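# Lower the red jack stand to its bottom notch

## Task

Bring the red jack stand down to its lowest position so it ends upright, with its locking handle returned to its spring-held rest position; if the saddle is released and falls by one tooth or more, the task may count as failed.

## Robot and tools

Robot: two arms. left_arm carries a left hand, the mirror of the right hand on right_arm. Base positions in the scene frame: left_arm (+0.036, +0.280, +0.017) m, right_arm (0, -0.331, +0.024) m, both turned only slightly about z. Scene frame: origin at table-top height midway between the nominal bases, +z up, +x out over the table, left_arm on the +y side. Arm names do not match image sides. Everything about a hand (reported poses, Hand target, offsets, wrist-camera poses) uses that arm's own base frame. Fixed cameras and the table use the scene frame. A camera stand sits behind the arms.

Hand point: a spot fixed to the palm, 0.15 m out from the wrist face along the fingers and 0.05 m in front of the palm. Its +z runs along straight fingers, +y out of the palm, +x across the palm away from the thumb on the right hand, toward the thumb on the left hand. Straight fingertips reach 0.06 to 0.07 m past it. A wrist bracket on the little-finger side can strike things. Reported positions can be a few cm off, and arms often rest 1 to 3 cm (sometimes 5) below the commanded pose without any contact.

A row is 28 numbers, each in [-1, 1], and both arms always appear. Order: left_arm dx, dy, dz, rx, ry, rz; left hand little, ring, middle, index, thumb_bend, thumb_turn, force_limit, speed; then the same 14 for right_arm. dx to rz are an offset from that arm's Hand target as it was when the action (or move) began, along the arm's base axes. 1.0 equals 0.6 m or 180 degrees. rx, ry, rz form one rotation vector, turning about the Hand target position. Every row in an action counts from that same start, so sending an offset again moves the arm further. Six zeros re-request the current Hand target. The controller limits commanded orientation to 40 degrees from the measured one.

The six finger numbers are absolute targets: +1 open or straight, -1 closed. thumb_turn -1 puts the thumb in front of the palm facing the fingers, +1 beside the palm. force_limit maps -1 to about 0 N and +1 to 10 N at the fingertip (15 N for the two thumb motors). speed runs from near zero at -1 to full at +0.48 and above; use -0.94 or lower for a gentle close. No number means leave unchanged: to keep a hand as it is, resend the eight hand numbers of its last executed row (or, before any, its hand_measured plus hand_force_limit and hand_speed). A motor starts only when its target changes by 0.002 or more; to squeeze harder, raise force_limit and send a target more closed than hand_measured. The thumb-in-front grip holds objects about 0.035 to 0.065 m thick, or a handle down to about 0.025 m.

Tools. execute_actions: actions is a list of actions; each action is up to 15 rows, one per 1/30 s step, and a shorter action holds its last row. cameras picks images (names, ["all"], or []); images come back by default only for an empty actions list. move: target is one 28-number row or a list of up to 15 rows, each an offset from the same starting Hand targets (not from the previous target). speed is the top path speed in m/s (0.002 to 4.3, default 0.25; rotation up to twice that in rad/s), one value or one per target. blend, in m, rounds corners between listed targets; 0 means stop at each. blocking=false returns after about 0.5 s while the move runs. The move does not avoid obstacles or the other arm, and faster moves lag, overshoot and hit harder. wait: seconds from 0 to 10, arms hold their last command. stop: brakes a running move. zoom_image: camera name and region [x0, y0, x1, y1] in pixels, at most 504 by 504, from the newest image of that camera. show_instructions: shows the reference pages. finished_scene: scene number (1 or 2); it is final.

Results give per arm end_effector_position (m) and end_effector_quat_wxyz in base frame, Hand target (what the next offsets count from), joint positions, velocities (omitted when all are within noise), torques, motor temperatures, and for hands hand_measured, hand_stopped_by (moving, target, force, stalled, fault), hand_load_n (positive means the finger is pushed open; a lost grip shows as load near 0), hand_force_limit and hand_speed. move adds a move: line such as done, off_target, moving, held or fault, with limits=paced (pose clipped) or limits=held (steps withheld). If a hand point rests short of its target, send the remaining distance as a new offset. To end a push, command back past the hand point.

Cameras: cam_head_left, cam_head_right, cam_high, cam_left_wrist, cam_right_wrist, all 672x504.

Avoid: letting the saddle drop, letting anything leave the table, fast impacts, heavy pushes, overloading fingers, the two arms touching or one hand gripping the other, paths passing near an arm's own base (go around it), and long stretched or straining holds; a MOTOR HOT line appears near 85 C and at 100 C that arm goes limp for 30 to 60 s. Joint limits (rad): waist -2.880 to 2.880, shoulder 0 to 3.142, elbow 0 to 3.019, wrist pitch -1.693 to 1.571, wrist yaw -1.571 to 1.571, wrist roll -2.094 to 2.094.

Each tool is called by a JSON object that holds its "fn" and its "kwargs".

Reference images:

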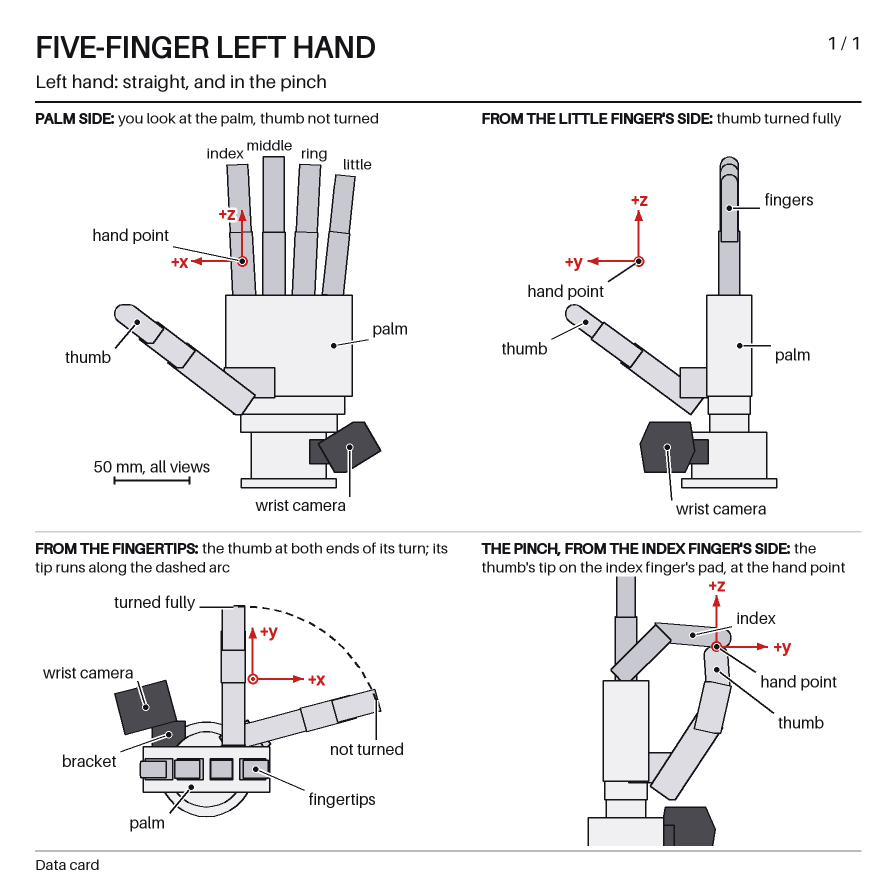

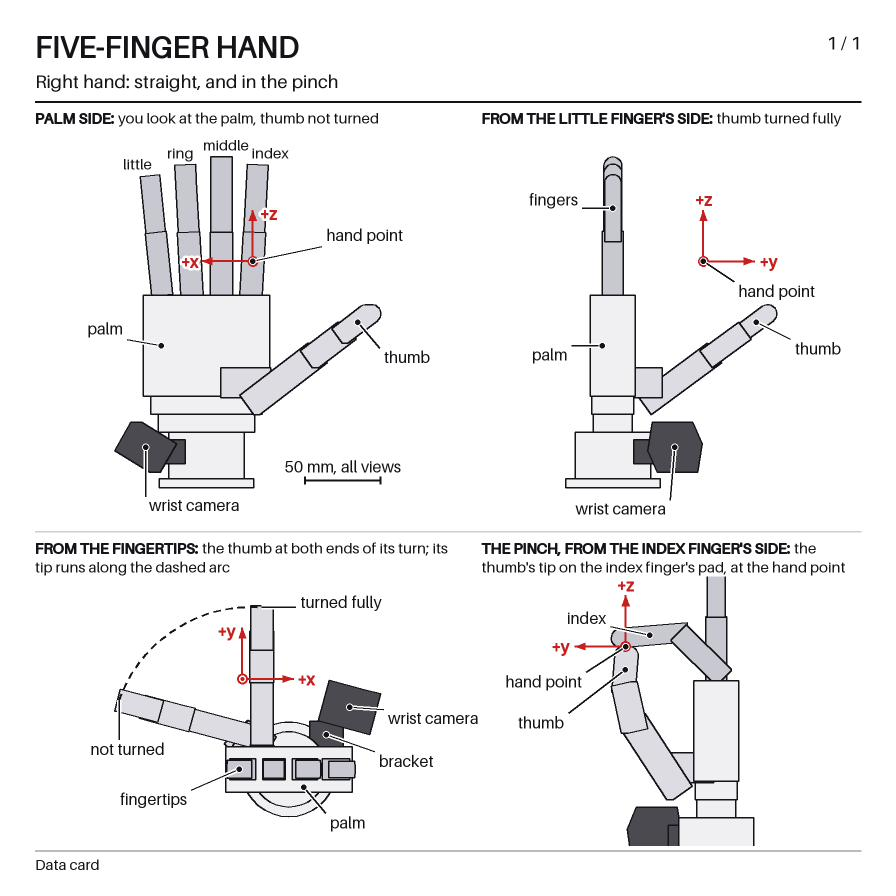

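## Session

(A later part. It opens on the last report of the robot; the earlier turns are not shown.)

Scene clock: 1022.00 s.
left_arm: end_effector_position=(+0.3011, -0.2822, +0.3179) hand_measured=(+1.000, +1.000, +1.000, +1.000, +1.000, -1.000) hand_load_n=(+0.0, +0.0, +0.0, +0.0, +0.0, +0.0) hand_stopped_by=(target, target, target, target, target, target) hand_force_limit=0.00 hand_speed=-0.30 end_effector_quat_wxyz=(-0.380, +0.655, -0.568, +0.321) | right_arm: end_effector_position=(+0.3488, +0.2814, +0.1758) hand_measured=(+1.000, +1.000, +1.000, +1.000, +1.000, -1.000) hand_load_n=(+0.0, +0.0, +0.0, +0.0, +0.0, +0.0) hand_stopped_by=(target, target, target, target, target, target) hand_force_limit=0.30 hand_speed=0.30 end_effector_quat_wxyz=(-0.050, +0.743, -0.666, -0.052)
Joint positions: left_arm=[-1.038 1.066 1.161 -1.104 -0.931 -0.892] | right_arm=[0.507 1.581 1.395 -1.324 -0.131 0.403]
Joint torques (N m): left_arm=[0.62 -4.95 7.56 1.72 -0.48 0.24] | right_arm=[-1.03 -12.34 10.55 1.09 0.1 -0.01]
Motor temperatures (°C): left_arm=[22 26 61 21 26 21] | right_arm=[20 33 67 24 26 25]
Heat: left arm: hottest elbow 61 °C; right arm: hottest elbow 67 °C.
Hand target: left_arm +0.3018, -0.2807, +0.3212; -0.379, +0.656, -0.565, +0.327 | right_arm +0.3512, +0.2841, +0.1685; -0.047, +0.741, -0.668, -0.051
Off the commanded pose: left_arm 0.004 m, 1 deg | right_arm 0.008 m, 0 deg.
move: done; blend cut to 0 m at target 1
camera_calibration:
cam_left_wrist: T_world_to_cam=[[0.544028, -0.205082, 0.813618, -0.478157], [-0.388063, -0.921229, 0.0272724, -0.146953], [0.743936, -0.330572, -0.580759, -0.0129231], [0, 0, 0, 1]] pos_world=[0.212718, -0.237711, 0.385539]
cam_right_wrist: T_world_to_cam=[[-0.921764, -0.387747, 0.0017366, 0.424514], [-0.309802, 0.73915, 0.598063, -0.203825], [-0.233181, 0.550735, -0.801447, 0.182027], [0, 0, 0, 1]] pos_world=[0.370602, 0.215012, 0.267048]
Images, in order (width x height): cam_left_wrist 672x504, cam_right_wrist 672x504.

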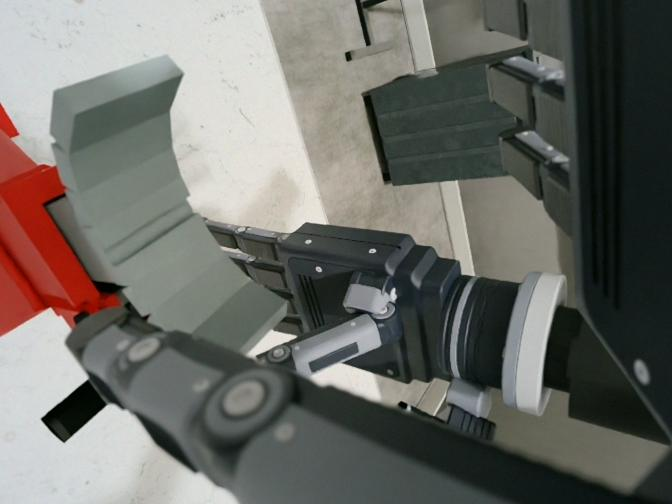

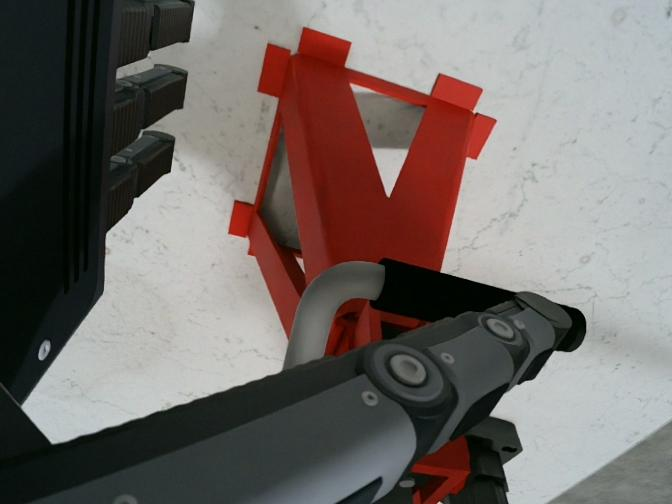

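{"fn": "move", "kwargs": {"target": [0.0,0.0,-0.112,0,0,0,1,1,1,1,1,-1,0.0,-0.3, 0,0,0,0,0,0,1,1,-0.05,-0.05,1,-1,0.3,0.3], "speed": 0.12, "cameras": ["cam_right_wrist","cam_left_wrist"]}}

Scene clock: 1027.30 s.
left_arm: end_effector_position=(+0.3008, -0.2817, +0.2514) hand_measured=(+1.000, +1.000, +1.000, +1.000, +1.000, -1.000) hand_load_n=(+0.0, +0.0, +0.0, +0.0, +0.5, +0.0) hand_stopped_by=(target, target, target, target, target, target) hand_force_limit=0.00 hand_speed=-0.30 end_effector_quat_wxyz=(-0.380, +0.656, -0.568, +0.321) | right_arm: end_effector_position=(+0.3489, +0.2814, +0.1758) hand_measured=(+1.000, +1.000, -0.050, -0.050, +1.000, -1.000) hand_load_n=(+0.0, +0.0, +0.0, +0.5, +0.0, +0.0) hand_stopped_by=(target, target, target, target, target, target) hand_force_limit=0.30 hand_speed=0.30 end_effector_quat_wxyz=(-0.050, +0.742, -0.666, -0.052)
Joint positions: left_arm=[-1.038 1.062 0.983 -0.929 -0.931 -0.892] | right_arm=[0.507 1.581 1.395 -1.324 -0.131 0.404]
Joint torques (N m): left_arm=[0.62 -4.72 7.54 1.74 -0.49 0.24] | right_arm=[-1.61 -12.75 10.41 1.14 0.11 -0.04]
Motor temperatures (°C): left_arm=[22 26 60 21 26 21] | right_arm=[20 33 67 24 25 25]
Heat: left arm: hottest elbow 60 °C; right arm: hottest elbow 67 °C.
Hand target: left_arm +0.3018, -0.2808, +0.2540; -0.379, +0.656, -0.565, +0.327 | right_arm +0.3512, +0.2841, +0.1685; -0.047, +0.741, -0.668, -0.051
Off the commanded pose: left_arm 0.003 m, 1 deg | right_arm 0.008 m, 0 deg.
move: done
camera_calibration:
cam_left_wrist: T_world_to_cam=[[0.543192, -0.203762, 0.814508, -0.423415], [-0.388128, -0.921168, 0.0283962, -0.145065], [0.744513, -0.331558, -0.579457, -0.0518752], [0, 0, 0, 1]] pos_world=[0.212314, -0.237105, 0.318935]
cam_right_wrist: T_world_to_cam=[[-0.922206, -0.386694, 0.00182752, 0.424428], [-0.309004, 0.739751, 0.597733, -0.204161], [-0.232492, 0.550669, -0.801693, 0.181852], [0, 0, 0, 1]] pos_world=[0.370603, 0.215012, 0.267048]
Images, in order (width x height): cam_left_wrist 672x504, cam_right_wrist 672x504.

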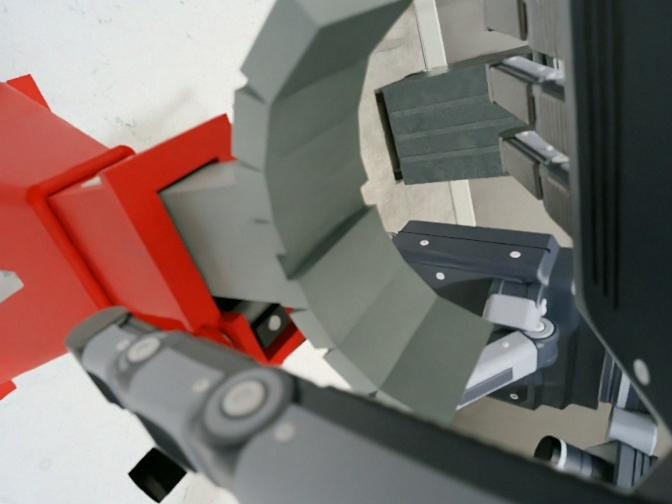

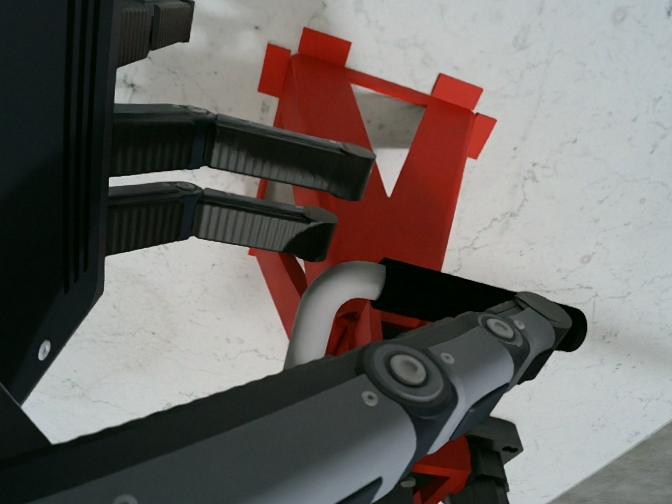

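{"fn": "move", "kwargs": {"target": [0,0,0,0,0,0,0,0,0,0,0.7,-1,0.0,-0.3, -0.04,-0.005,-0.007,0,0,0,1,1,-0.05,-0.05,1,-1,0.3,0.3], "speed": 0.08, "cameras": []}}

{"fn": "move", "kwargs": {"target": [0,0,0,0,0,0,-0.12,-0.12,-0.12,-0.12,0.54,-1,0.0,-0.9, 0,0,0,0,0,0,1,1,-0.05,-0.05,1,-1,0.3,0.3], "speed": 0.08, "cameras": ["cam_right_wrist","cam_left_wrist"]}}

Scene clock: 1036.93 s.
left_arm: end_effector_position=(+0.3008, -0.2819, +0.2514) hand_measured=(+0.000, +0.000, +0.000, +0.000, +0.700, -1.000) hand_load_n=(+0.0, +0.0, +0.0, +0.0, +0.0, +0.0) hand_stopped_by=(target, target, target, target, target, target) hand_force_limit=0.00 hand_speed=-0.30 end_effector_quat_wxyz=(-0.380, +0.656, -0.568, +0.322) | right_arm: end_effector_position=(+0.3293, +0.2790, +0.1613) hand_measured=(+1.000, +1.000, -0.050, -0.050, +1.000, -1.000) hand_load_n=(+0.0, +0.0, +0.0, +0.0, +0.0, +0.5) hand_stopped_by=(target, target, target, target, target, target) hand_force_limit=0.30 hand_speed=0.30 end_effector_quat_wxyz=(-0.039, +0.741, -0.668, -0.056)
Joint positions: left_arm=[-1.038 1.062 0.983 -0.928 -0.931 -0.892] | right_arm=[0.523 1.558 1.327 -1.3 -0.13 0.423]
Joint torques (N m): left_arm=[0.62 -4.66 7.51 1.69 -0.47 0.25] | right_arm=[-0.56 -13.39 9.63 0.98 0.17 -0.01]
Motor temperatures (°C): left_arm=[22 26 58 21 26 21] | right_arm=[20 33 66 24 25 25]
Heat: left arm: hottest elbow 58 °C; right arm: hottest elbow 66 °C.
Hand target: left_arm +0.3018, -0.2809, +0.2540; -0.379, +0.656, -0.566, +0.327 | right_arm +0.3272, +0.2811, +0.1642; -0.047, +0.741, -0.668, -0.051
Off the commanded pose: left_arm 0.003 m, 1 deg | right_arm 0.004 m, 1 deg.
move: done
No camera images: "cameras" was empty.

Scene clock: 1038.30 s.
left_arm: end_effector_position=(+0.3008, -0.2819, +0.2514) hand_measured=(-0.120, -0.120, -0.120, -0.120, +0.540, -1.000) hand_load_n=(+0.0, +0.0, +0.0, +0.0, +0.0, +0.0) hand_stopped_by=(target, target, target, target, target, target) hand_force_limit=0.00 hand_speed=-0.90 end_effector_quat_wxyz=(-0.380, +0.656, -0.568, +0.322) | right_arm: end_effector_position=(+0.3294, +0.2790, +0.1613) hand_measured=(+1.000, +1.000, -0.050, -0.050, +1.000, -1.000) hand_load_n=(+0.0, +0.0, +0.0, +0.0, +0.0, -0.5) hand_stopped_by=(target, target, target, target, target, target) hand_force_limit=0.30 hand_speed=0.30 end_effector_quat_wxyz=(-0.039, +0.741, -0.669, -0.056)
Joint positions: left_arm=[-1.038 1.062 0.983 -0.928 -0.931 -0.892] | right_arm=[0.523 1.558 1.327 -1.3 -0.13 0.424]
Joint torques (N m): left_arm=[0.67 -4.78 7.53 1.69 -0.47 0.25] | right_arm=[-1.38 -14.56 9.69 0.91 0.1 0]
Motor temperatures (°C): left_arm=[22 26 58 21 26 21] | right_arm=[20 33 66 24 25 25]
Heat: left arm: hottest elbow 58 °C; right arm: hottest elbow 66 °C.
Hand target: left_arm +0.3018, -0.2809, +0.2540; -0.379, +0.656, -0.566, +0.327 | right_arm +0.3272, +0.2811, +0.1642; -0.047, +0.741, -0.668, -0.051
Off the commanded pose: left_arm 0.003 m, 1 deg | right_arm 0.004 m, 1 deg.
move: done
camera_calibration:
cam_left_wrist: T_world_to_cam=[[0.543038, -0.203203, 0.81475, -0.4234], [-0.388304, -0.921072, 0.0290875, -0.145275], [0.744533, -0.332166, -0.579082, -0.0522503], [0, 0, 0, 1]] pos_world=[0.212414, -0.237201, 0.318934]
cam_right_wrist: T_world_to_cam=[[-0.923468, -0.382816, 0.0256871, 0.401063], [-0.293377, 0.747688, 0.595728, -0.206823], [-0.24726, 0.542599, -0.802775, 0.174295], [0, 0, 0, 1]] pos_world=[0.352788, 0.2136, 0.252828]
Images, in order (width x height): cam_left_wrist 672x504, cam_right_wrist 672x504.

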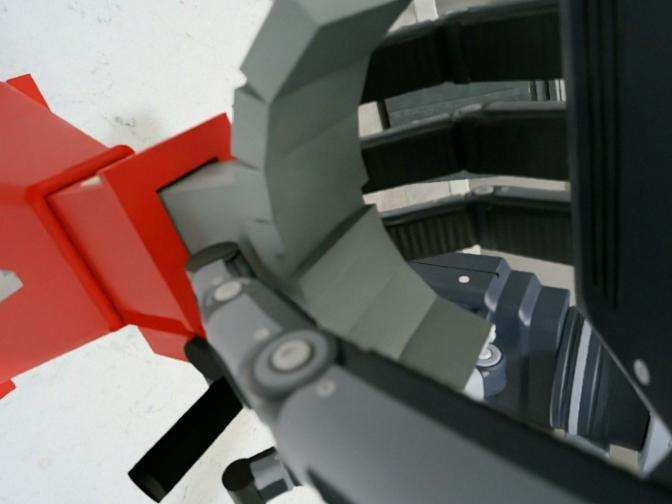

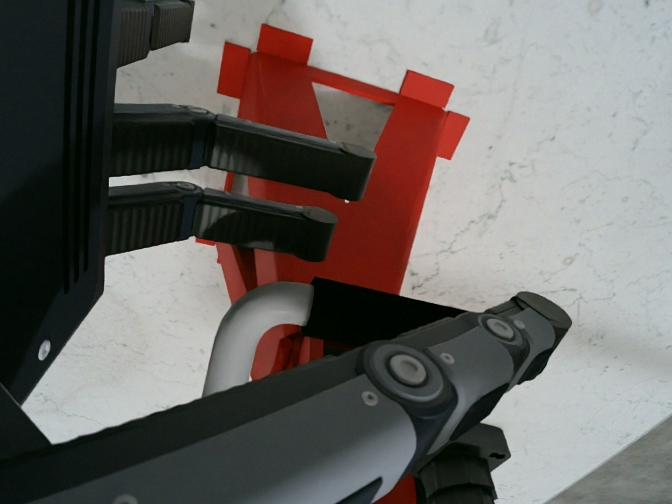

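{"fn": "move", "kwargs": {"target": [0,-0.006,0.13,-0.032,-0.02,0,-0.12,-0.12,-0.12,-0.12,0.54,-1,0.0,-0.9, 0,0,0.035,0,0,0,1,1,-0.05,-0.05,1,-1,0.3,0.3], "speed": 0.08, "cameras": ["cam_right_wrist","cam_left_wrist"]}}

Scene clock: 1049.73 s.
left_arm: end_effector_position=(+0.2973, -0.2789, +0.2586) hand_measured=(-0.120, -0.120, -0.120, -0.120, +0.540, -1.000) hand_load_n=(+0.0, +0.0, +9.0, +2.5, +4.0, +2.0) hand_stopped_by=(target, target, target, target, target, target) hand_force_limit=0.00 hand_speed=-0.90 end_effector_quat_wxyz=(-0.377, +0.656, -0.571, +0.320) | right_arm: end_effector_position=(+0.3218, +0.2746, +0.1662) hand_measured=(+1.000, +1.000, -0.050, -0.050, +1.000, -1.000) hand_load_n=(+0.0, +0.0, +0.0, +0.0, +0.0, +0.0) hand_stopped_by=(target, target, target, target, target, target) hand_force_limit=0.30 hand_speed=0.30 end_effector_quat_wxyz=(-0.028, +0.740, -0.669, -0.059)
Joint positions: left_arm=[-1.038 1.049 0.997 -0.96 -0.922 -0.893] | right_arm=[0.523 1.548 1.327 -1.332 -0.13 0.424]
Joint torques (N m): left_arm=[0.21 -8.53 14.72 0.34 -1.11 0.19] | right_arm=[-0.5 -14.33 13.7 0.23 0.07 0.02]
Motor temperatures (°C): left_arm=[22 26 56 21 26 21] | right_arm=[20 34 65 24 24 25]
Heat: left arm: hottest elbow 56 °C; right arm: hottest elbow 65 °C.
Hand target: left_arm +0.3017, -0.2846, +0.3320; -0.363, +0.663, -0.536, +0.376 | right_arm +0.3272, +0.2810, +0.1852; -0.046, +0.741, -0.668, -0.051
Off the commanded pose: left_arm 0.074 m, 8 deg | right_arm 0.021 m, 2 deg.
move: off_target (left_arm, right_arm)
camera_calibration:
cam_left_wrist: T_world_to_cam=[[0.549215, -0.205425, 0.810039, -0.427938], [-0.391807, -0.919474, 0.0324722, -0.143434], [0.738139, -0.335213, -0.585476, -0.0417486], [0, 0, 0, 1]] pos_world=[0.209648, -0.233788, 0.326861]
cam_right_wrist: T_world_to_cam=[[-0.922713, -0.382439, 0.0483771, 0.388093], [-0.281619, 0.754459, 0.59286, -0.213904], [-0.263231, 0.533415, -0.803851, 0.186562], [0, 0, 0, 1]] pos_world=[0.346968, 0.210289, 0.258009]
Images, in order (width x height): cam_left_wrist 672x504, cam_right_wrist 672x504.

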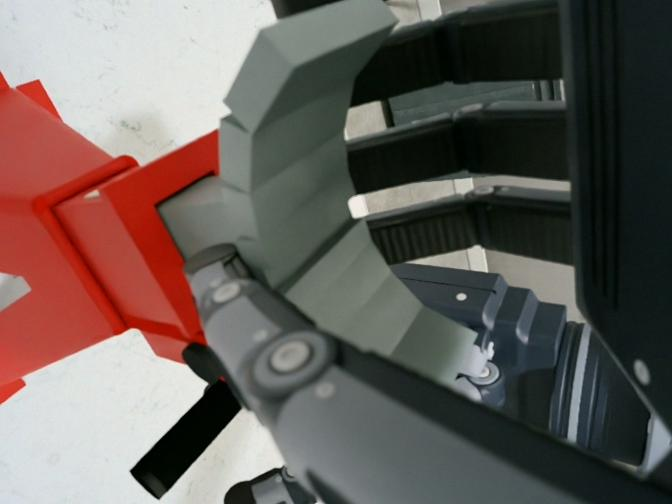

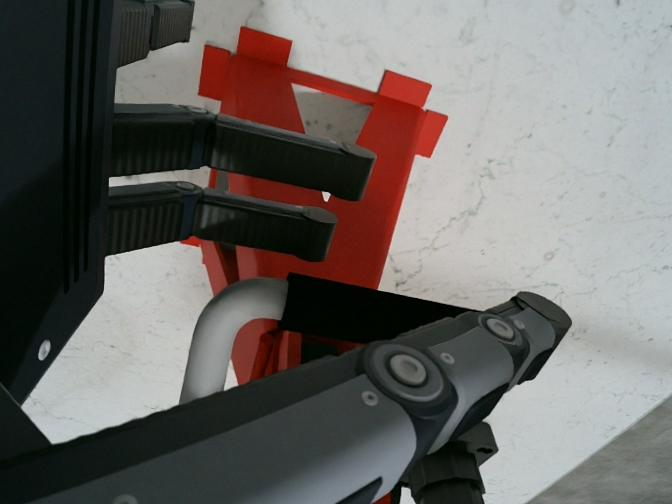

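{"fn": "move", "kwargs": {"target": [0,-0.004,0.035,-0.008,-0.005,0,-0.12,-0.12,-0.12,-0.12,0.54,-1,0.0,-0.9, 0.01,0.005,0.03,0,0,0,1,1,-0.05,-0.05,1,-1,0.3,0.3], "speed": 0.06, "cameras": ["cam_left_wrist"]}}

Scene clock: 1055.83 s.
left_arm: end_effector_position=(+0.2954, -0.2785, +0.2635) hand_measured=(-0.120, -0.120, -0.120, -0.120, +0.542, -1.000) hand_load_n=(+0.0, +0.0, +9.5, +3.5, +7.5, +3.0) hand_stopped_by=(target, target, target, target, target, target) hand_force_limit=0.00 hand_speed=-0.90 end_effector_quat_wxyz=(-0.373, +0.658, -0.572, +0.317) | right_arm: end_effector_position=(+0.3215, +0.2745, +0.1804) hand_measured=(+1.000, +1.000, -0.050, -0.050, +1.000, -1.000) hand_load_n=(+0.0, +0.0, +0.5, +0.0, +0.0, +0.0) hand_stopped_by=(target, target, target, target, target, target) hand_force_limit=0.30 hand_speed=0.30 end_effector_quat_wxyz=(-0.022, +0.740, -0.670, -0.061)
Joint positions: left_arm=[-1.038 1.047 1.013 -0.986 -0.914 -0.9] | right_arm=[0.523 1.548 1.363 -1.381 -0.13 0.424]
Joint torques (N m): left_arm=[-0.09 -9.17 16.18 0.53 -1.61 0.22] | right_arm=[-0.73 -13.45 15.71 0.05 0.13 -0.06]
Motor temperatures (°C): left_arm=[21 27 60 21 26 21] | right_arm=[20 34 66 24 24 25]
Heat: left arm: hottest elbow 60 °C; right arm: hottest elbow 66 °C.
Hand target: left_arm +0.3017, -0.2869, +0.3529; -0.359, +0.665, -0.529, +0.387 | right_arm +0.3332, +0.2841, +0.2032; -0.047, +0.741, -0.668, -0.051
Off the commanded pose: left_arm 0.090 m, 10 deg | right_arm 0.027 m, 3 deg.
move: off_target (left_arm, right_arm)
camera_calibration:
cam_left_wrist: T_world_to_cam=[[0.556548, -0.204132, 0.805347, -0.431318], [-0.392095, -0.91914, 0.0379888, -0.145206], [0.732472, -0.336915, -0.591585, -0.0346327], [0, 0, 0, 1]] pos_world=[0.208482, -0.233178, 0.332389]
Images, in order (width x height): cam_left_wrist 672x504.

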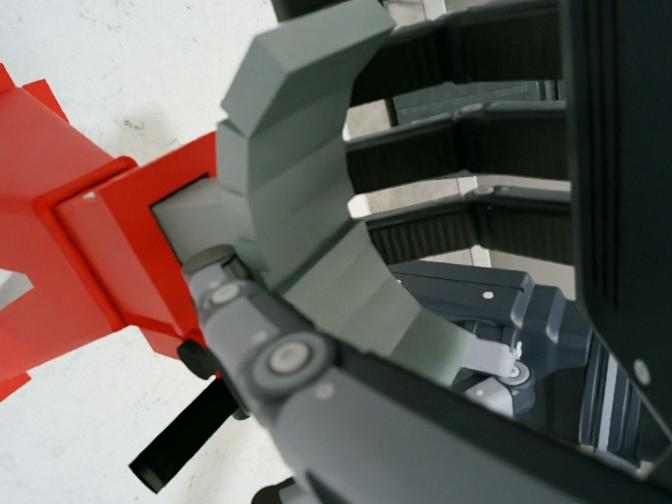

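{"fn": "move", "kwargs": {"target": [0,0,0.015,-0.004,-0.002,0,-0.12,-0.12,-0.12,-0.12,0.54,-1,0.0,-0.9, 0.012,0.005,0.045,0,0,0,1,1,-0.05,-0.05,1,-1,0.3,0.3], "speed": 0.06, "cameras": ["cam_left_wrist","cam_right_wrist"]}}

Scene clock: 1064.67 s.
left_arm: end_effector_position=(+0.2956, -0.2780, +0.2705) hand_measured=(-0.120, -0.120, -0.120, -0.120, +0.542, -1.000) hand_load_n=(+0.0, +0.0, +9.5, +3.5, +7.0, +2.5) hand_stopped_by=(target, target, target, target, target, target) hand_force_limit=0.00 hand_speed=-0.90 end_effector_quat_wxyz=(-0.374, +0.658, -0.571, +0.319) | right_arm: end_effector_position=(+0.3266, +0.2767, +0.2086) hand_measured=(+1.000, +1.000, -0.050, -0.050, +1.000, -1.000) hand_load_n=(+0.0, +0.0, +0.5, +1.5, +0.0, +0.0) hand_stopped_by=(target, target, target, target, target, target) hand_force_limit=0.30 hand_speed=0.30 end_effector_quat_wxyz=(-0.024, +0.740, -0.670, -0.059)
Joint positions: left_arm=[-1.038 1.045 1.028 -1.001 -0.917 -0.9] | right_arm=[0.523 1.548 1.439 -1.452 -0.127 0.424]
Joint torques (N m): left_arm=[-0.09 -9.29 16.27 0.88 -1.48 0.2] | right_arm=[-1.32 -13.1 16.53 0.12 -0.12 -0.06]
Motor temperatures (°C): left_arm=[21 27 62 21 28 21] | right_arm=[20 34 70 24 24 25]
Heat: left arm: hottest elbow 62 °C; right arm: hottest elbow 70 °C.
Hand target: left_arm +0.3017, -0.2870, +0.3619; -0.356, +0.666, -0.525, +0.393 | right_arm +0.3404, +0.2871, +0.2302; -0.047, +0.741, -0.668, -0.051
Off the commanded pose: left_arm 0.092 m, 10 deg | right_arm 0.028 m, 3 deg.
move: off_target (left_arm, right_arm)
camera_calibration:
cam_left_wrist: T_world_to_cam=[[0.554289, -0.20207, 0.807423, -0.436374], [-0.390963, -0.919611, 0.0382452, -0.145479], [0.734787, -0.336871, -0.588732, -0.0318045], [0, 0, 0, 1]] pos_world=[0.20837, -0.232677, 0.339178]
cam_right_wrist: T_world_to_cam=[[-0.922529, -0.381973, 0.0551062, 0.389626], [-0.278826, 0.758405, 0.589133, -0.24041], [-0.266826, 0.528127, -0.806155, 0.223948], [0, 0, 0, 1]] pos_world=[0.352164, 0.212882, 0.3007]
Images, in order (width x height): cam_left_wrist 672x504, cam_right_wrist 672x504.

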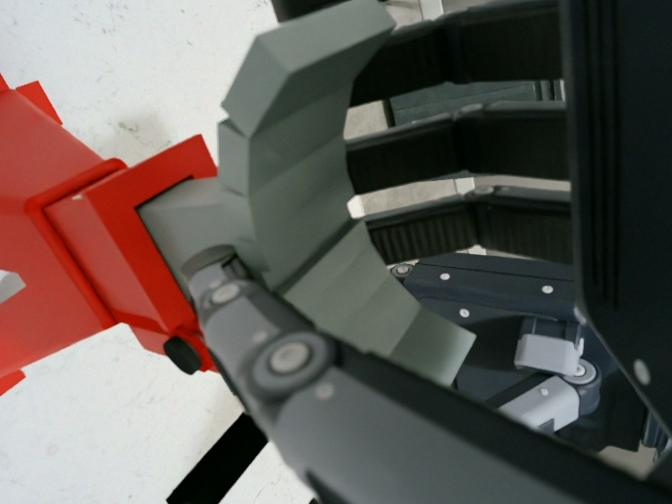

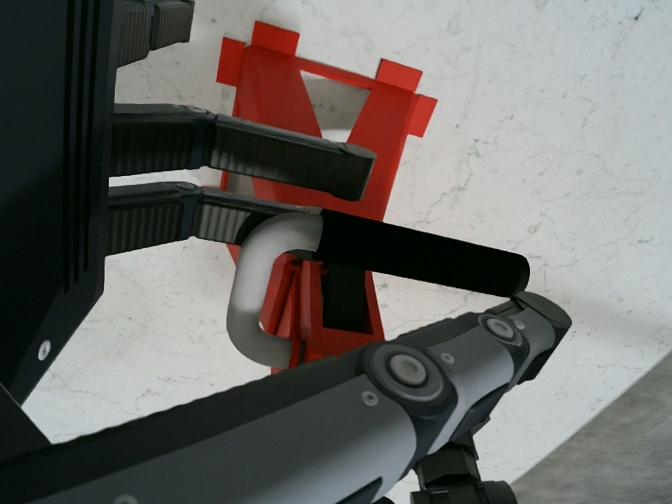

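{"fn": "move", "kwargs": {"target": [[0,0,0,0,0,0,-0.12,-0.12,-0.12,-0.12,0.54,-1,0.0,-0.9, 0,0,0.012,0,0,0,1,1,-0.05,-0.05,1,-1,0.3,0.3],[0,0,-0.085,0.02,0.012,0,-0.12,-0.12,-0.12,-0.12,0.54,-1,0.0,-0.9, 0,0,0.012,0,0,0,1,1,-0.05,-0.05,1,-1,0.3,0.3]], "speed": 0.08, "cameras": ["cam_left_wrist"]}}

Scene clock: 1076.27 s.
left_arm: end_effector_position=(+0.2962, -0.2784, +0.2689) hand_measured=(-0.120, -0.120, -0.120, -0.120, +0.542, -1.000) hand_load_n=(+0.0, +0.0, +9.5, +3.0, +7.0, +2.5) hand_stopped_by=(target, target, target, target, target, target) hand_force_limit=0.00 hand_speed=-0.90 end_effector_quat_wxyz=(-0.375, +0.657, -0.571, +0.317) | right_arm: end_effector_position=(+0.3263, +0.2756, +0.2134) hand_measured=(+1.000, +1.000, -0.050, -0.050, +1.000, -1.000) hand_load_n=(+0.0, +0.0, +0.0, +4.0, +0.0, +0.0) hand_stopped_by=(target, target, target, target, target, target) hand_force_limit=0.30 hand_speed=0.30 end_effector_quat_wxyz=(-0.021, +0.740, -0.670, -0.058)
Joint positions: left_arm=[-1.038 1.049 1.028 -1 -0.919 -0.901] | right_arm=[0.523 1.548 1.452 -1.47 -0.123 0.424]
Joint torques (N m): left_arm=[-0.21 -6.71 11.06 2.28 -1.4 0.17] | right_arm=[-1.38 -13.33 17.1 0.27 -0.28 -0.06]
Motor temperatures (°C): left_arm=[21 27 64 21 29 21] | right_arm=[20 34 70 24 24 25]
Heat: left arm: hottest elbow 64 °C; right arm: hottest elbow 70 °C.
Hand target: left_arm +0.3017, -0.2869, +0.3110; -0.367, +0.662, -0.544, +0.363 | right_arm +0.3404, +0.2871, +0.2374; -0.047, +0.741, -0.668, -0.051
Off the commanded pose: left_arm 0.043 m, 6 deg | right_arm 0.030 m, 3 deg.
move: off_target (left_arm, right_arm)
camera_calibration:
cam_left_wrist: T_world_to_cam=[[0.555076, -0.204704, 0.806218, -0.436119], [-0.389836, -0.920228, 0.0347478, -0.145142], [0.734792, -0.333581, -0.590597, -0.0319463], [0, 0, 0, 1]] pos_world=[0.208971, -0.233496, 0.337783]
Images, in order (width x height): cam_left_wrist 672x504.

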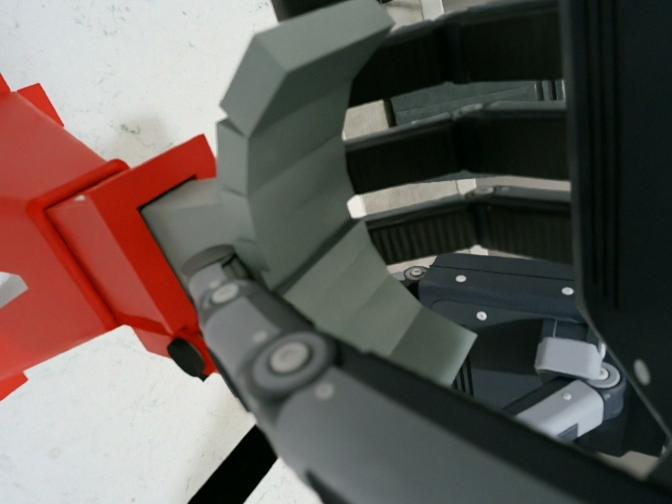

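{"fn": "move", "kwargs": {"target": [0,0,-0.024,0.006,0.004,0,-0.12,-0.12,-0.12,-0.12,0.54,-1,0.0,-0.9, 0,0,-0.02,0,0,0,1,1,-0.05,-0.05,1,-1,0.3,0.3], "speed": 0.06, "cameras": ["cam_left_wrist"]}}

Scene clock: 1081.00 s.
left_arm: end_effector_position=(+0.2964, -0.2784, +0.2560) hand_measured=(-0.120, -0.120, -0.120, -0.120, +0.542, -1.000) hand_load_n=(+0.0, +0.0, +9.5, +2.5, +7.0, +2.5) hand_stopped_by=(target, target, target, target, target, target) hand_force_limit=0.00 hand_speed=-0.90 end_effector_quat_wxyz=(-0.378, +0.656, -0.576, +0.309) | right_arm: end_effector_position=(+0.3272, +0.2761, +0.2133) hand_measured=(+1.000, +1.000, -0.050, -0.050, +1.000, -1.000) hand_load_n=(+0.0, +0.0, +0.0, +3.0, +0.0, +0.0) hand_stopped_by=(target, target, target, target, target, target) hand_force_limit=0.30 hand_speed=0.30 end_effector_quat_wxyz=(-0.023, +0.740, -0.670, -0.057)
Joint positions: left_arm=[-1.038 1.063 1.009 -0.987 -0.92 -0.901] | right_arm=[0.523 1.548 1.452 -1.466 -0.123 0.424]
Joint torques (N m): left_arm=[-0.21 -6.95 10.84 2.17 -1.29 0.18] | right_arm=[-1.03 -12.63 14.61 0.85 -0.24 -0.08]
Motor temperatures (°C): left_arm=[21 28 64 21 29 21] | right_arm=[20 34 72 24 24 25]
Heat: left arm: hottest elbow 64 °C; right arm: hottest elbow 72 °C.
Hand target: left_arm +0.3017, -0.2869, +0.2965; -0.370, +0.660, -0.550, +0.354 | right_arm +0.3404, +0.2871, +0.2254; -0.046, +0.741, -0.668, -0.051
Off the commanded pose: left_arm 0.042 m, 6 deg | right_arm 0.021 m, 3 deg.
move: off_target (left_arm, right_arm)
camera_calibration:
cam_left_wrist: T_world_to_cam=[[0.562647, -0.21847, 0.797307, -0.429595], [-0.389016, -0.920964, 0.0221692, -0.141827], [0.729448, -0.322639, -0.603166, -0.0318981], [0, 0, 0, 1]] pos_world=[0.209805, -0.234763, 0.326424]
Images, in order (width x height): cam_left_wrist 672x504.

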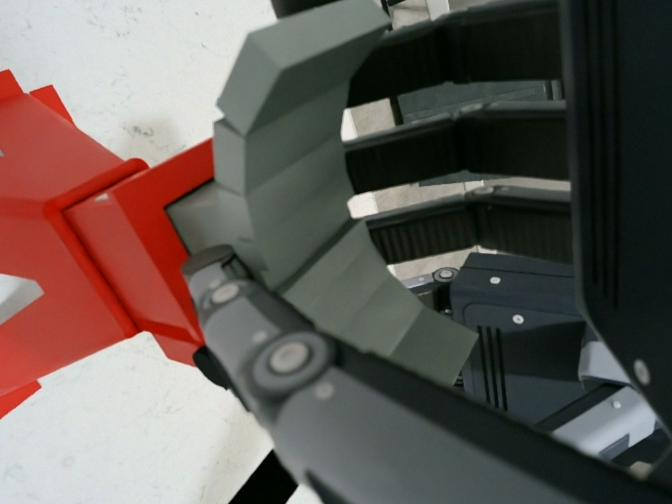

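{"fn": "move", "kwargs": {"target": [0,0,-0.018,0.005,0.003,0,-0.12,-0.12,-0.12,-0.12,0.54,-1,0.0,-0.9, 0,0,0,0,0,0,1,1,-0.05,-0.05,1,-1,0.3,0.3], "speed": 0.06, "cameras": ["cam_left_wrist"]}}

Scene clock: 1088.40 s.
left_arm: end_effector_position=(+0.2966, -0.2785, +0.2470) hand_measured=(-0.120, -0.120, -0.120, -0.120, +0.542, -1.000) hand_load_n=(+0.0, +0.0, +10.0, +2.5, +7.0, +2.5) hand_stopped_by=(target, target, target, target, target, target) hand_force_limit=0.00 hand_speed=-0.90 end_effector_quat_wxyz=(-0.380, +0.655, -0.578, +0.304) | right_arm: end_effector_position=(+0.3272, +0.2761, +0.2133) hand_measured=(+1.000, +1.000, -0.050, -0.050, +1.000, -1.000) hand_load_n=(+0.0, +0.0, +0.0, +3.5, +0.0, +0.0) hand_stopped_by=(target, target, target, target, target, target) hand_force_limit=0.30 hand_speed=0.30 end_effector_quat_wxyz=(-0.023, +0.740, -0.670, -0.057)
Joint positions: left_arm=[-1.038 1.072 0.995 -0.976 -0.92 -0.901] | right_arm=[0.523 1.548 1.452 -1.466 -0.123 0.424]
Joint torques (N m): left_arm=[-0.21 -6.95 10.69 2 -1.27 0.18] | right_arm=[-1.49 -12.34 14.65 0.87 -0.24 -0.01]
Motor temperatures (°C): left_arm=[21 28 65 22 29 21] | right_arm=[20 35 73 24 24 25]
Heat: left arm: hottest elbow 65 °C; right arm: hottest elbow 73 °C.
Hand target: left_arm +0.3017, -0.2869, +0.2857; -0.372, +0.659, -0.554, +0.347 | right_arm +0.3404, +0.2871, +0.2254; -0.046, +0.741, -0.668, -0.051
Off the commanded pose: left_arm 0.040 m, 6 deg | right_arm 0.021 m, 3 deg.
move: off_target (left_arm, right_arm)
camera_calibration:
cam_left_wrist: T_world_to_cam=[[0.56736, -0.226868, 0.791602, -0.424889], [-0.388702, -0.921248, 0.0145688, -0.140026], [0.725957, -0.315963, -0.610864, -0.0326333], [0, 0, 0, 1]] pos_world=[0.210327, -0.235703, 0.318448]
Images, in order (width x height): cam_left_wrist 672x504.

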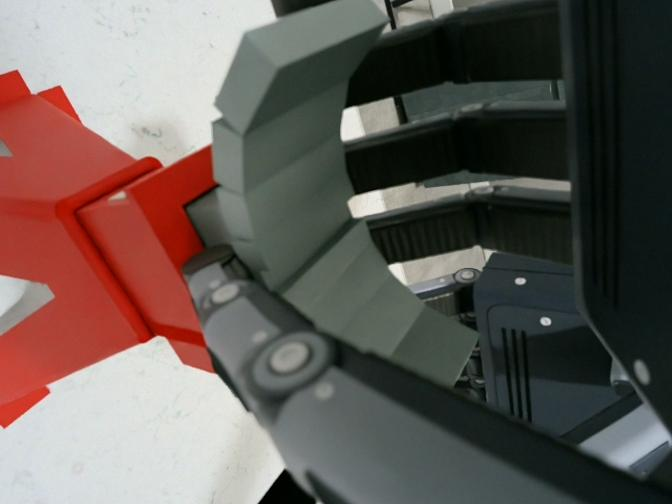

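{"fn": "move", "kwargs": {"target": [0,0,0,0,0,0,-0.12,-0.12,-0.12,-0.12,0.54,-1,0.0,-0.9, 0.0,0,-0.105,0,0,0,1,1,-0.05,-0.05,1,-1,0.3,0.3], "speed": 0.1, "cameras": ["cam_left_wrist","cam_right_wrist"]}}

Scene clock: 1103.23 s.
left_arm: end_effector_position=(+0.2969, -0.2785, +0.2473) hand_measured=(-0.120, -0.120, -0.120, -0.120, +0.542, -1.000) hand_load_n=(+0.0, +0.0, +10.5, +2.5, +7.0, +2.5) hand_stopped_by=(target, target, target, target, target, target) hand_force_limit=0.00 hand_speed=-0.90 end_effector_quat_wxyz=(-0.381, +0.655, -0.578, +0.304) | right_arm: end_effector_position=(+0.3404, +0.2844, +0.1750) hand_measured=(+1.000, +1.000, -0.050, -0.050, +1.000, -1.000) hand_load_n=(+0.0, +0.0, +0.0, +0.0, +0.0, +0.0) hand_stopped_by=(target, target, target, target, target, target) hand_force_limit=0.30 hand_speed=0.30 end_effector_quat_wxyz=(-0.056, +0.741, -0.667, -0.047)
Joint positions: left_arm=[-1.038 1.072 0.995 -0.975 -0.922 -0.901] | right_arm=[0.524 1.556 1.365 -1.303 -0.124 0.424]
Joint torques (N m): left_arm=[-0.21 -6.95 10.67 1.99 -1.2 0.18] | right_arm=[-1.2 -11.63 10.13 1.02 -0.22 -0.05]
Motor temperatures (°C): left_arm=[21 28 62 22 29 21] | right_arm=[20 35 74 24 24 25]
Heat: left arm: hottest elbow 62 °C; right arm: hottest elbow 74 °C.
Hand target: left_arm +0.3017, -0.2869, +0.2857; -0.372, +0.659, -0.554, +0.347 | right_arm +0.3404, +0.2871, +0.1624; -0.047, +0.741, -0.668, -0.051
Off the commanded pose: left_arm 0.040 m, 6 deg | right_arm 0.013 m, 1 deg.
move: off_target (left_arm, right_arm)
camera_calibration:
cam_left_wrist: T_world_to_cam=[[0.566196, -0.22617, 0.792634, -0.424993], [-0.388047, -0.921529, 0.0142415, -0.140053], [0.727215, -0.315643, -0.609531, -0.0333301], [0, 0, 0, 1]] pos_world=[0.21052, -0.235704, 0.318543]
cam_right_wrist: T_world_to_cam=[[-0.923556, -0.383258, -0.0125777, 0.419753], [-0.315054, 0.739686, 0.594647, -0.205902], [-0.2186, 0.553152, -0.803889, 0.172582], [0, 0, 0, 1]] pos_world=[0.360522, 0.217713, 0.266455]
Images, in order (width x height): cam_left_wrist 672x504, cam_right_wrist 672x504.

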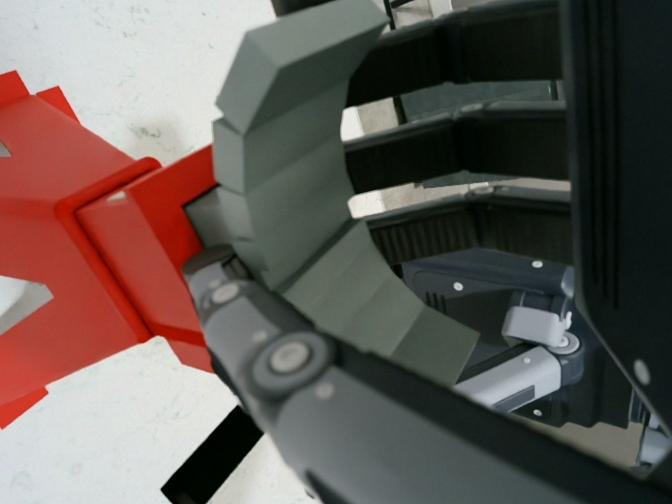

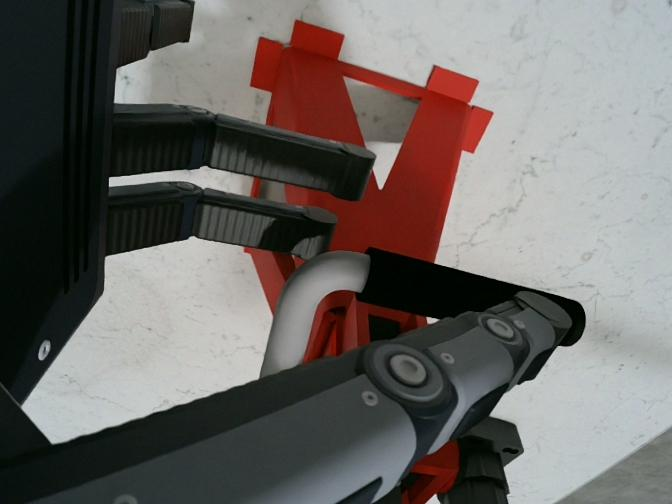

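{"fn": "move", "kwargs": {"target": [0,0,-0.014,0.004,0.003,0,-0.12,-0.12,-0.12,-0.12,0.54,-1,0.0,-0.9, 0,0,0,0,0,0,1,1,-0.05,-0.05,1,-1,0.3,0.3], "speed": 0.05, "cameras": ["cam_left_wrist"]}}

Scene clock: 1108.00 s.
left_arm: end_effector_position=(+0.2970, -0.2787, +0.2412) hand_measured=(-0.120, -0.120, -0.120, -0.120, +0.542, -1.000) hand_load_n=(+0.0, +0.0, +10.5, +2.5, +7.0, +2.0) hand_stopped_by=(target, target, target, target, target, target) hand_force_limit=0.00 hand_speed=-0.90 end_effector_quat_wxyz=(-0.382, +0.654, -0.580, +0.300) | right_arm: end_effector_position=(+0.3404, +0.2844, +0.1750) hand_measured=(+1.000, +1.000, -0.050, -0.050, +1.000, -1.000) hand_load_n=(+0.0, +0.0, +0.0, +0.0, +0.0, +0.0) hand_stopped_by=(target, target, target, target, target, target) hand_force_limit=0.30 hand_speed=0.30 end_effector_quat_wxyz=(-0.056, +0.741, -0.667, -0.047)
Joint positions: left_arm=[-1.038 1.08 0.987 -0.969 -0.922 -0.901] | right_arm=[0.524 1.556 1.365 -1.303 -0.124 0.424]
Joint torques (N m): left_arm=[-0.09 -6.95 10.5 1.89 -1.1 0.18] | right_arm=[-1.55 -10.87 9.81 0.94 -0.17 -0.07]
Motor temperatures (°C): left_arm=[21 28 62 22 29 21] | right_arm=[20 35 74 24 24 25]
Heat: left arm: hottest elbow 62 °C; right arm: hottest elbow 74 °C.
Hand target: left_arm +0.3017, -0.2869, +0.2773; -0.374, +0.658, -0.558, +0.340 | right_arm +0.3403, +0.2871, +0.1624; -0.046, +0.741, -0.668, -0.051
Off the commanded pose: left_arm 0.037 m, 5 deg | right_arm 0.013 m, 1 deg.
move: off_target (left_arm, right_arm)
camera_calibration:
cam_left_wrist: T_world_to_cam=[[0.570311, -0.23314, 0.787649, -0.42219], [-0.387941, -0.921649, 0.00809233, -0.138708], [0.724049, -0.310176, -0.616071, -0.0331065], [0, 0, 0, 1]] pos_world=[0.21094, -0.236538, 0.313264]
Images, in order (width x height): cam_left_wrist 672x504.

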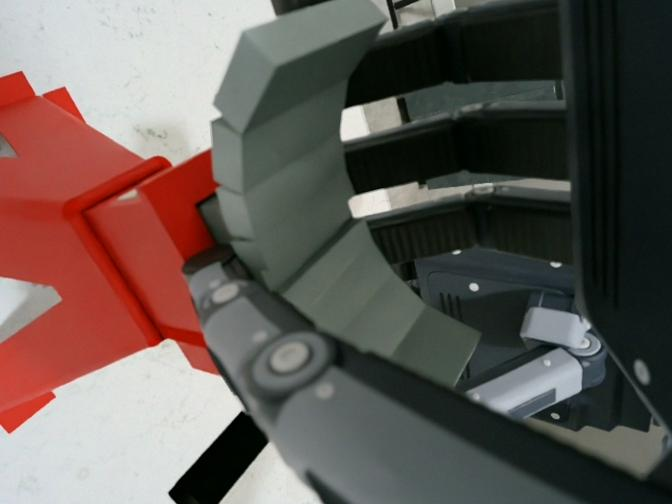

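{"fn": "move", "kwargs": {"target": [0,0,-0.01,0.003,0.002,0,-0.12,-0.12,-0.12,-0.12,0.54,-1,0.0,-0.9, 0,0,0,0,0,0,1,1,-0.05,-0.05,1,-1,0.3,0.3], "speed": 0.05, "cameras": ["cam_left_wrist"]}}

Scene clock: 1114.83 s.
left_arm: end_effector_position=(+0.2976, -0.2787, +0.2408) hand_measured=(-0.120, -0.120, -0.118, -0.120, +0.542, -1.000) hand_load_n=(+0.0, +0.0, +11.0, +2.5, +6.0, +1.5) hand_stopped_by=(target, target, target, target, target, target) hand_force_limit=0.00 hand_speed=-0.90 end_effector_quat_wxyz=(-0.383, +0.654, -0.579, +0.300) | right_arm: end_effector_position=(+0.3404, +0.2844, +0.1750) hand_measured=(+1.000, +1.000, -0.050, -0.050, +1.000, -1.000) hand_load_n=(+0.0, +0.0, +0.0, +0.0, +0.0, +0.0) hand_stopped_by=(target, target, target, target, target, target) hand_force_limit=0.30 hand_speed=0.30 end_effector_quat_wxyz=(-0.056, +0.741, -0.667, -0.047)
Joint positions: left_arm=[-1.038 1.081 0.986 -0.966 -0.925 -0.901] | right_arm=[0.524 1.556 1.365 -1.303 -0.124 0.424]
Joint torques (N m): left_arm=[-0.09 -6.36 10.17 1.87 -0.94 0.18] | right_arm=[-0.97 -11.81 10.11 1.01 -0.18 -0.03]
Motor temperatures (°C): left_arm=[21 28 63 22 29 21] | right_arm=[20 35 74 24 24 25]
Heat: left arm: hottest elbow 63 °C; right arm: hottest elbow 74 °C.
Hand target: left_arm +0.3017, -0.2869, +0.2714; -0.375, +0.658, -0.561, +0.335 | right_arm +0.3403, +0.2871, +0.1624; -0.046, +0.741, -0.668, -0.051
Off the commanded pose: left_arm 0.032 m, 5 deg | right_arm 0.013 m, 1 deg.
move: off_target (left_arm, right_arm)
camera_calibration:
cam_left_wrist: T_world_to_cam=[[0.568431, -0.232623, 0.78916, -0.42191], [-0.386615, -0.922218, 0.00663261, -0.138608], [0.726234, -0.308871, -0.614152, -0.0345481], [0, 0, 0, 1]] pos_world=[0.211329, -0.236644, 0.312656]
Images, in order (width x height): cam_left_wrist 672x504.

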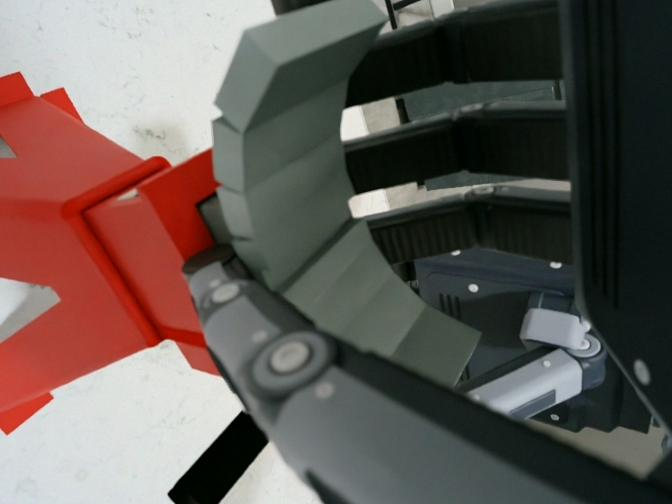

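{"fn": "move", "kwargs": {"target": [0,0,-0.02,0.005,0.003,0,-0.12,-0.12,-0.12,-0.12,0.54,-1,0.0,-0.9, 0,0,0,0,0,0,1,1,-0.05,-0.05,1,-1,0.3,0.3], "speed": 0.05, "cameras": ["cam_left_wrist"]}}

Scene clock: 1122.93 s.
left_arm: end_effector_position=(+0.3000, -0.2783, +0.2392) hand_measured=(-0.120, -0.120, -0.118, -0.120, +0.542, -1.000) hand_load_n=(+0.5, +0.0, +10.5, +2.0, +4.0, +0.0) hand_stopped_by=(target, target, target, target, target, target) hand_force_limit=0.00 hand_speed=-0.90 end_effector_quat_wxyz=(-0.386, +0.654, -0.575, +0.302) | right_arm: end_effector_position=(+0.3404, +0.2844, +0.1750) hand_measured=(+1.000, +1.000, -0.050, -0.050, +1.000, -1.000) hand_load_n=(+0.0, +0.0, +0.0, +0.5, +0.0, +0.0) hand_stopped_by=(target, target, target, target, target, target) hand_force_limit=0.30 hand_speed=0.30 end_effector_quat_wxyz=(-0.056, +0.741, -0.667, -0.047)
Joint positions: left_arm=[-1.035 1.083 0.98 -0.953 -0.933 -0.901] | right_arm=[0.524 1.556 1.365 -1.303 -0.124 0.424]
Joint torques (N m): left_arm=[-0.21 -5.66 9.42 1.85 -0.55 0.19] | right_arm=[-1.08 -11.28 10.06 1.18 -0.18 -0.06]
Motor temperatures (°C): left_arm=[21 28 62 22 29 21] | right_arm=[20 35 73 24 24 25]
Heat: left arm: hottest elbow 62 °C; right arm: hottest elbow 73 °C.
Hand target: left_arm +0.3017, -0.2869, +0.2593; -0.378, +0.656, -0.565, +0.328 | right_arm +0.3403, +0.2871, +0.1624; -0.046, +0.741, -0.668, -0.051
Off the commanded pose: left_arm 0.022 m, 3 deg | right_arm 0.013 m, 1 deg.
move: off_target (left_arm, right_arm)
camera_calibration:
cam_left_wrist: T_world_to_cam=[[0.563038, -0.22858, 0.794191, -0.420389], [-0.380967, -0.92458, 0.00397662, -0.139071], [0.733384, -0.304799, -0.607656, -0.0396503], [0, 0, 0, 1]] pos_world=[0.212793, -0.23676, 0.310329]
Images, in order (width x height): cam_left_wrist 672x504.

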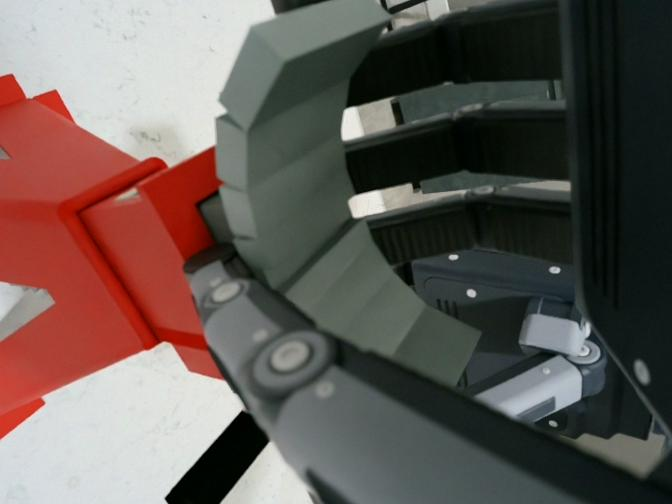

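{"fn": "move", "kwargs": {"target": [0,0,-0.02,0.005,0.003,0,-0.12,-0.12,-0.12,-0.12,0.54,-1,0.0,-0.9, 0,0,0,0,0,0,1,1,-0.05,-0.05,1,-1,0.3,0.3], "speed": 0.05, "cameras": ["cam_left_wrist"]}}

Scene clock: 1127.73 s.
left_arm: end_effector_position=(+0.3004, -0.2783, +0.2384) hand_measured=(-0.120, -0.120, -0.118, -0.120, +0.542, -1.000) hand_load_n=(+0.0, +0.0, +7.0, +0.5, +4.0, +0.5) hand_stopped_by=(target, target, target, target, target, target) hand_force_limit=0.00 hand_speed=-0.90 end_effector_quat_wxyz=(-0.387, +0.654, -0.574, +0.303) | right_arm: end_effector_position=(+0.3404, +0.2844, +0.1750) hand_measured=(+1.000, +1.000, -0.050, -0.050, +1.000, -1.000) hand_load_n=(+0.0, +0.0, +0.0, +0.0, +0.0, +0.0) hand_stopped_by=(target, target, target, target, target, target) hand_force_limit=0.30 hand_speed=0.30 end_effector_quat_wxyz=(-0.056, +0.741, -0.667, -0.047)
Joint positions: left_arm=[-1.035 1.083 0.976 -0.947 -0.935 -0.901] | right_arm=[0.524 1.556 1.365 -1.303 -0.124 0.424]
Joint torques (N m): left_arm=[-0.21 -4.66 8.49 2.06 -0.45 0.16] | right_arm=[-1.14 -11.63 9.85 0.99 -0.2 -0.08]
Motor temperatures (°C): left_arm=[21 28 62 22 29 21] | right_arm=[20 35 73 24 24 25]
Heat: left arm: hottest elbow 62 °C; right arm: hottest elbow 73 °C.
Hand target: left_arm +0.3017, -0.2869, +0.2474; -0.380, +0.655, -0.569, +0.320 | right_arm +0.3403, +0.2871, +0.1624; -0.046, +0.741, -0.668, -0.051
Off the commanded pose: left_arm 0.012 m, 2 deg | right_arm 0.013 m, 1 deg.
move: off_target (left_arm, right_arm)
camera_calibration:
cam_left_wrist: T_world_to_cam=[[0.561025, -0.227132, 0.796029, -0.419411], [-0.379931, -0.925007, 0.00383421, -0.139272], [0.735461, -0.304587, -0.605247, -0.0415998], [0, 0, 0, 1]] pos_world=[0.212982, -0.23676, 0.309219]
Images, in order (width x height): cam_left_wrist 672x504.

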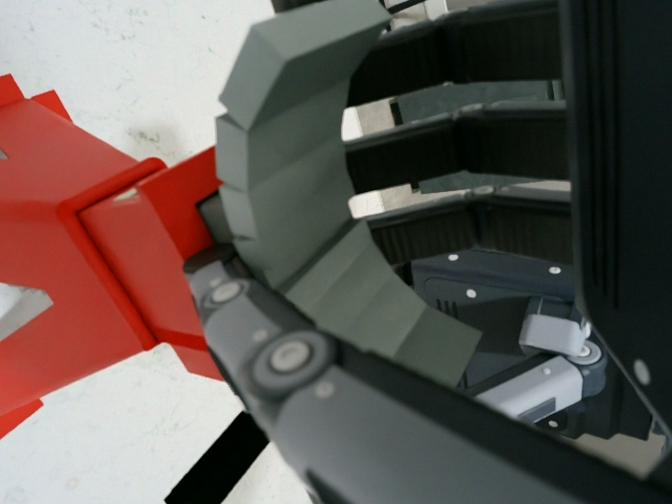

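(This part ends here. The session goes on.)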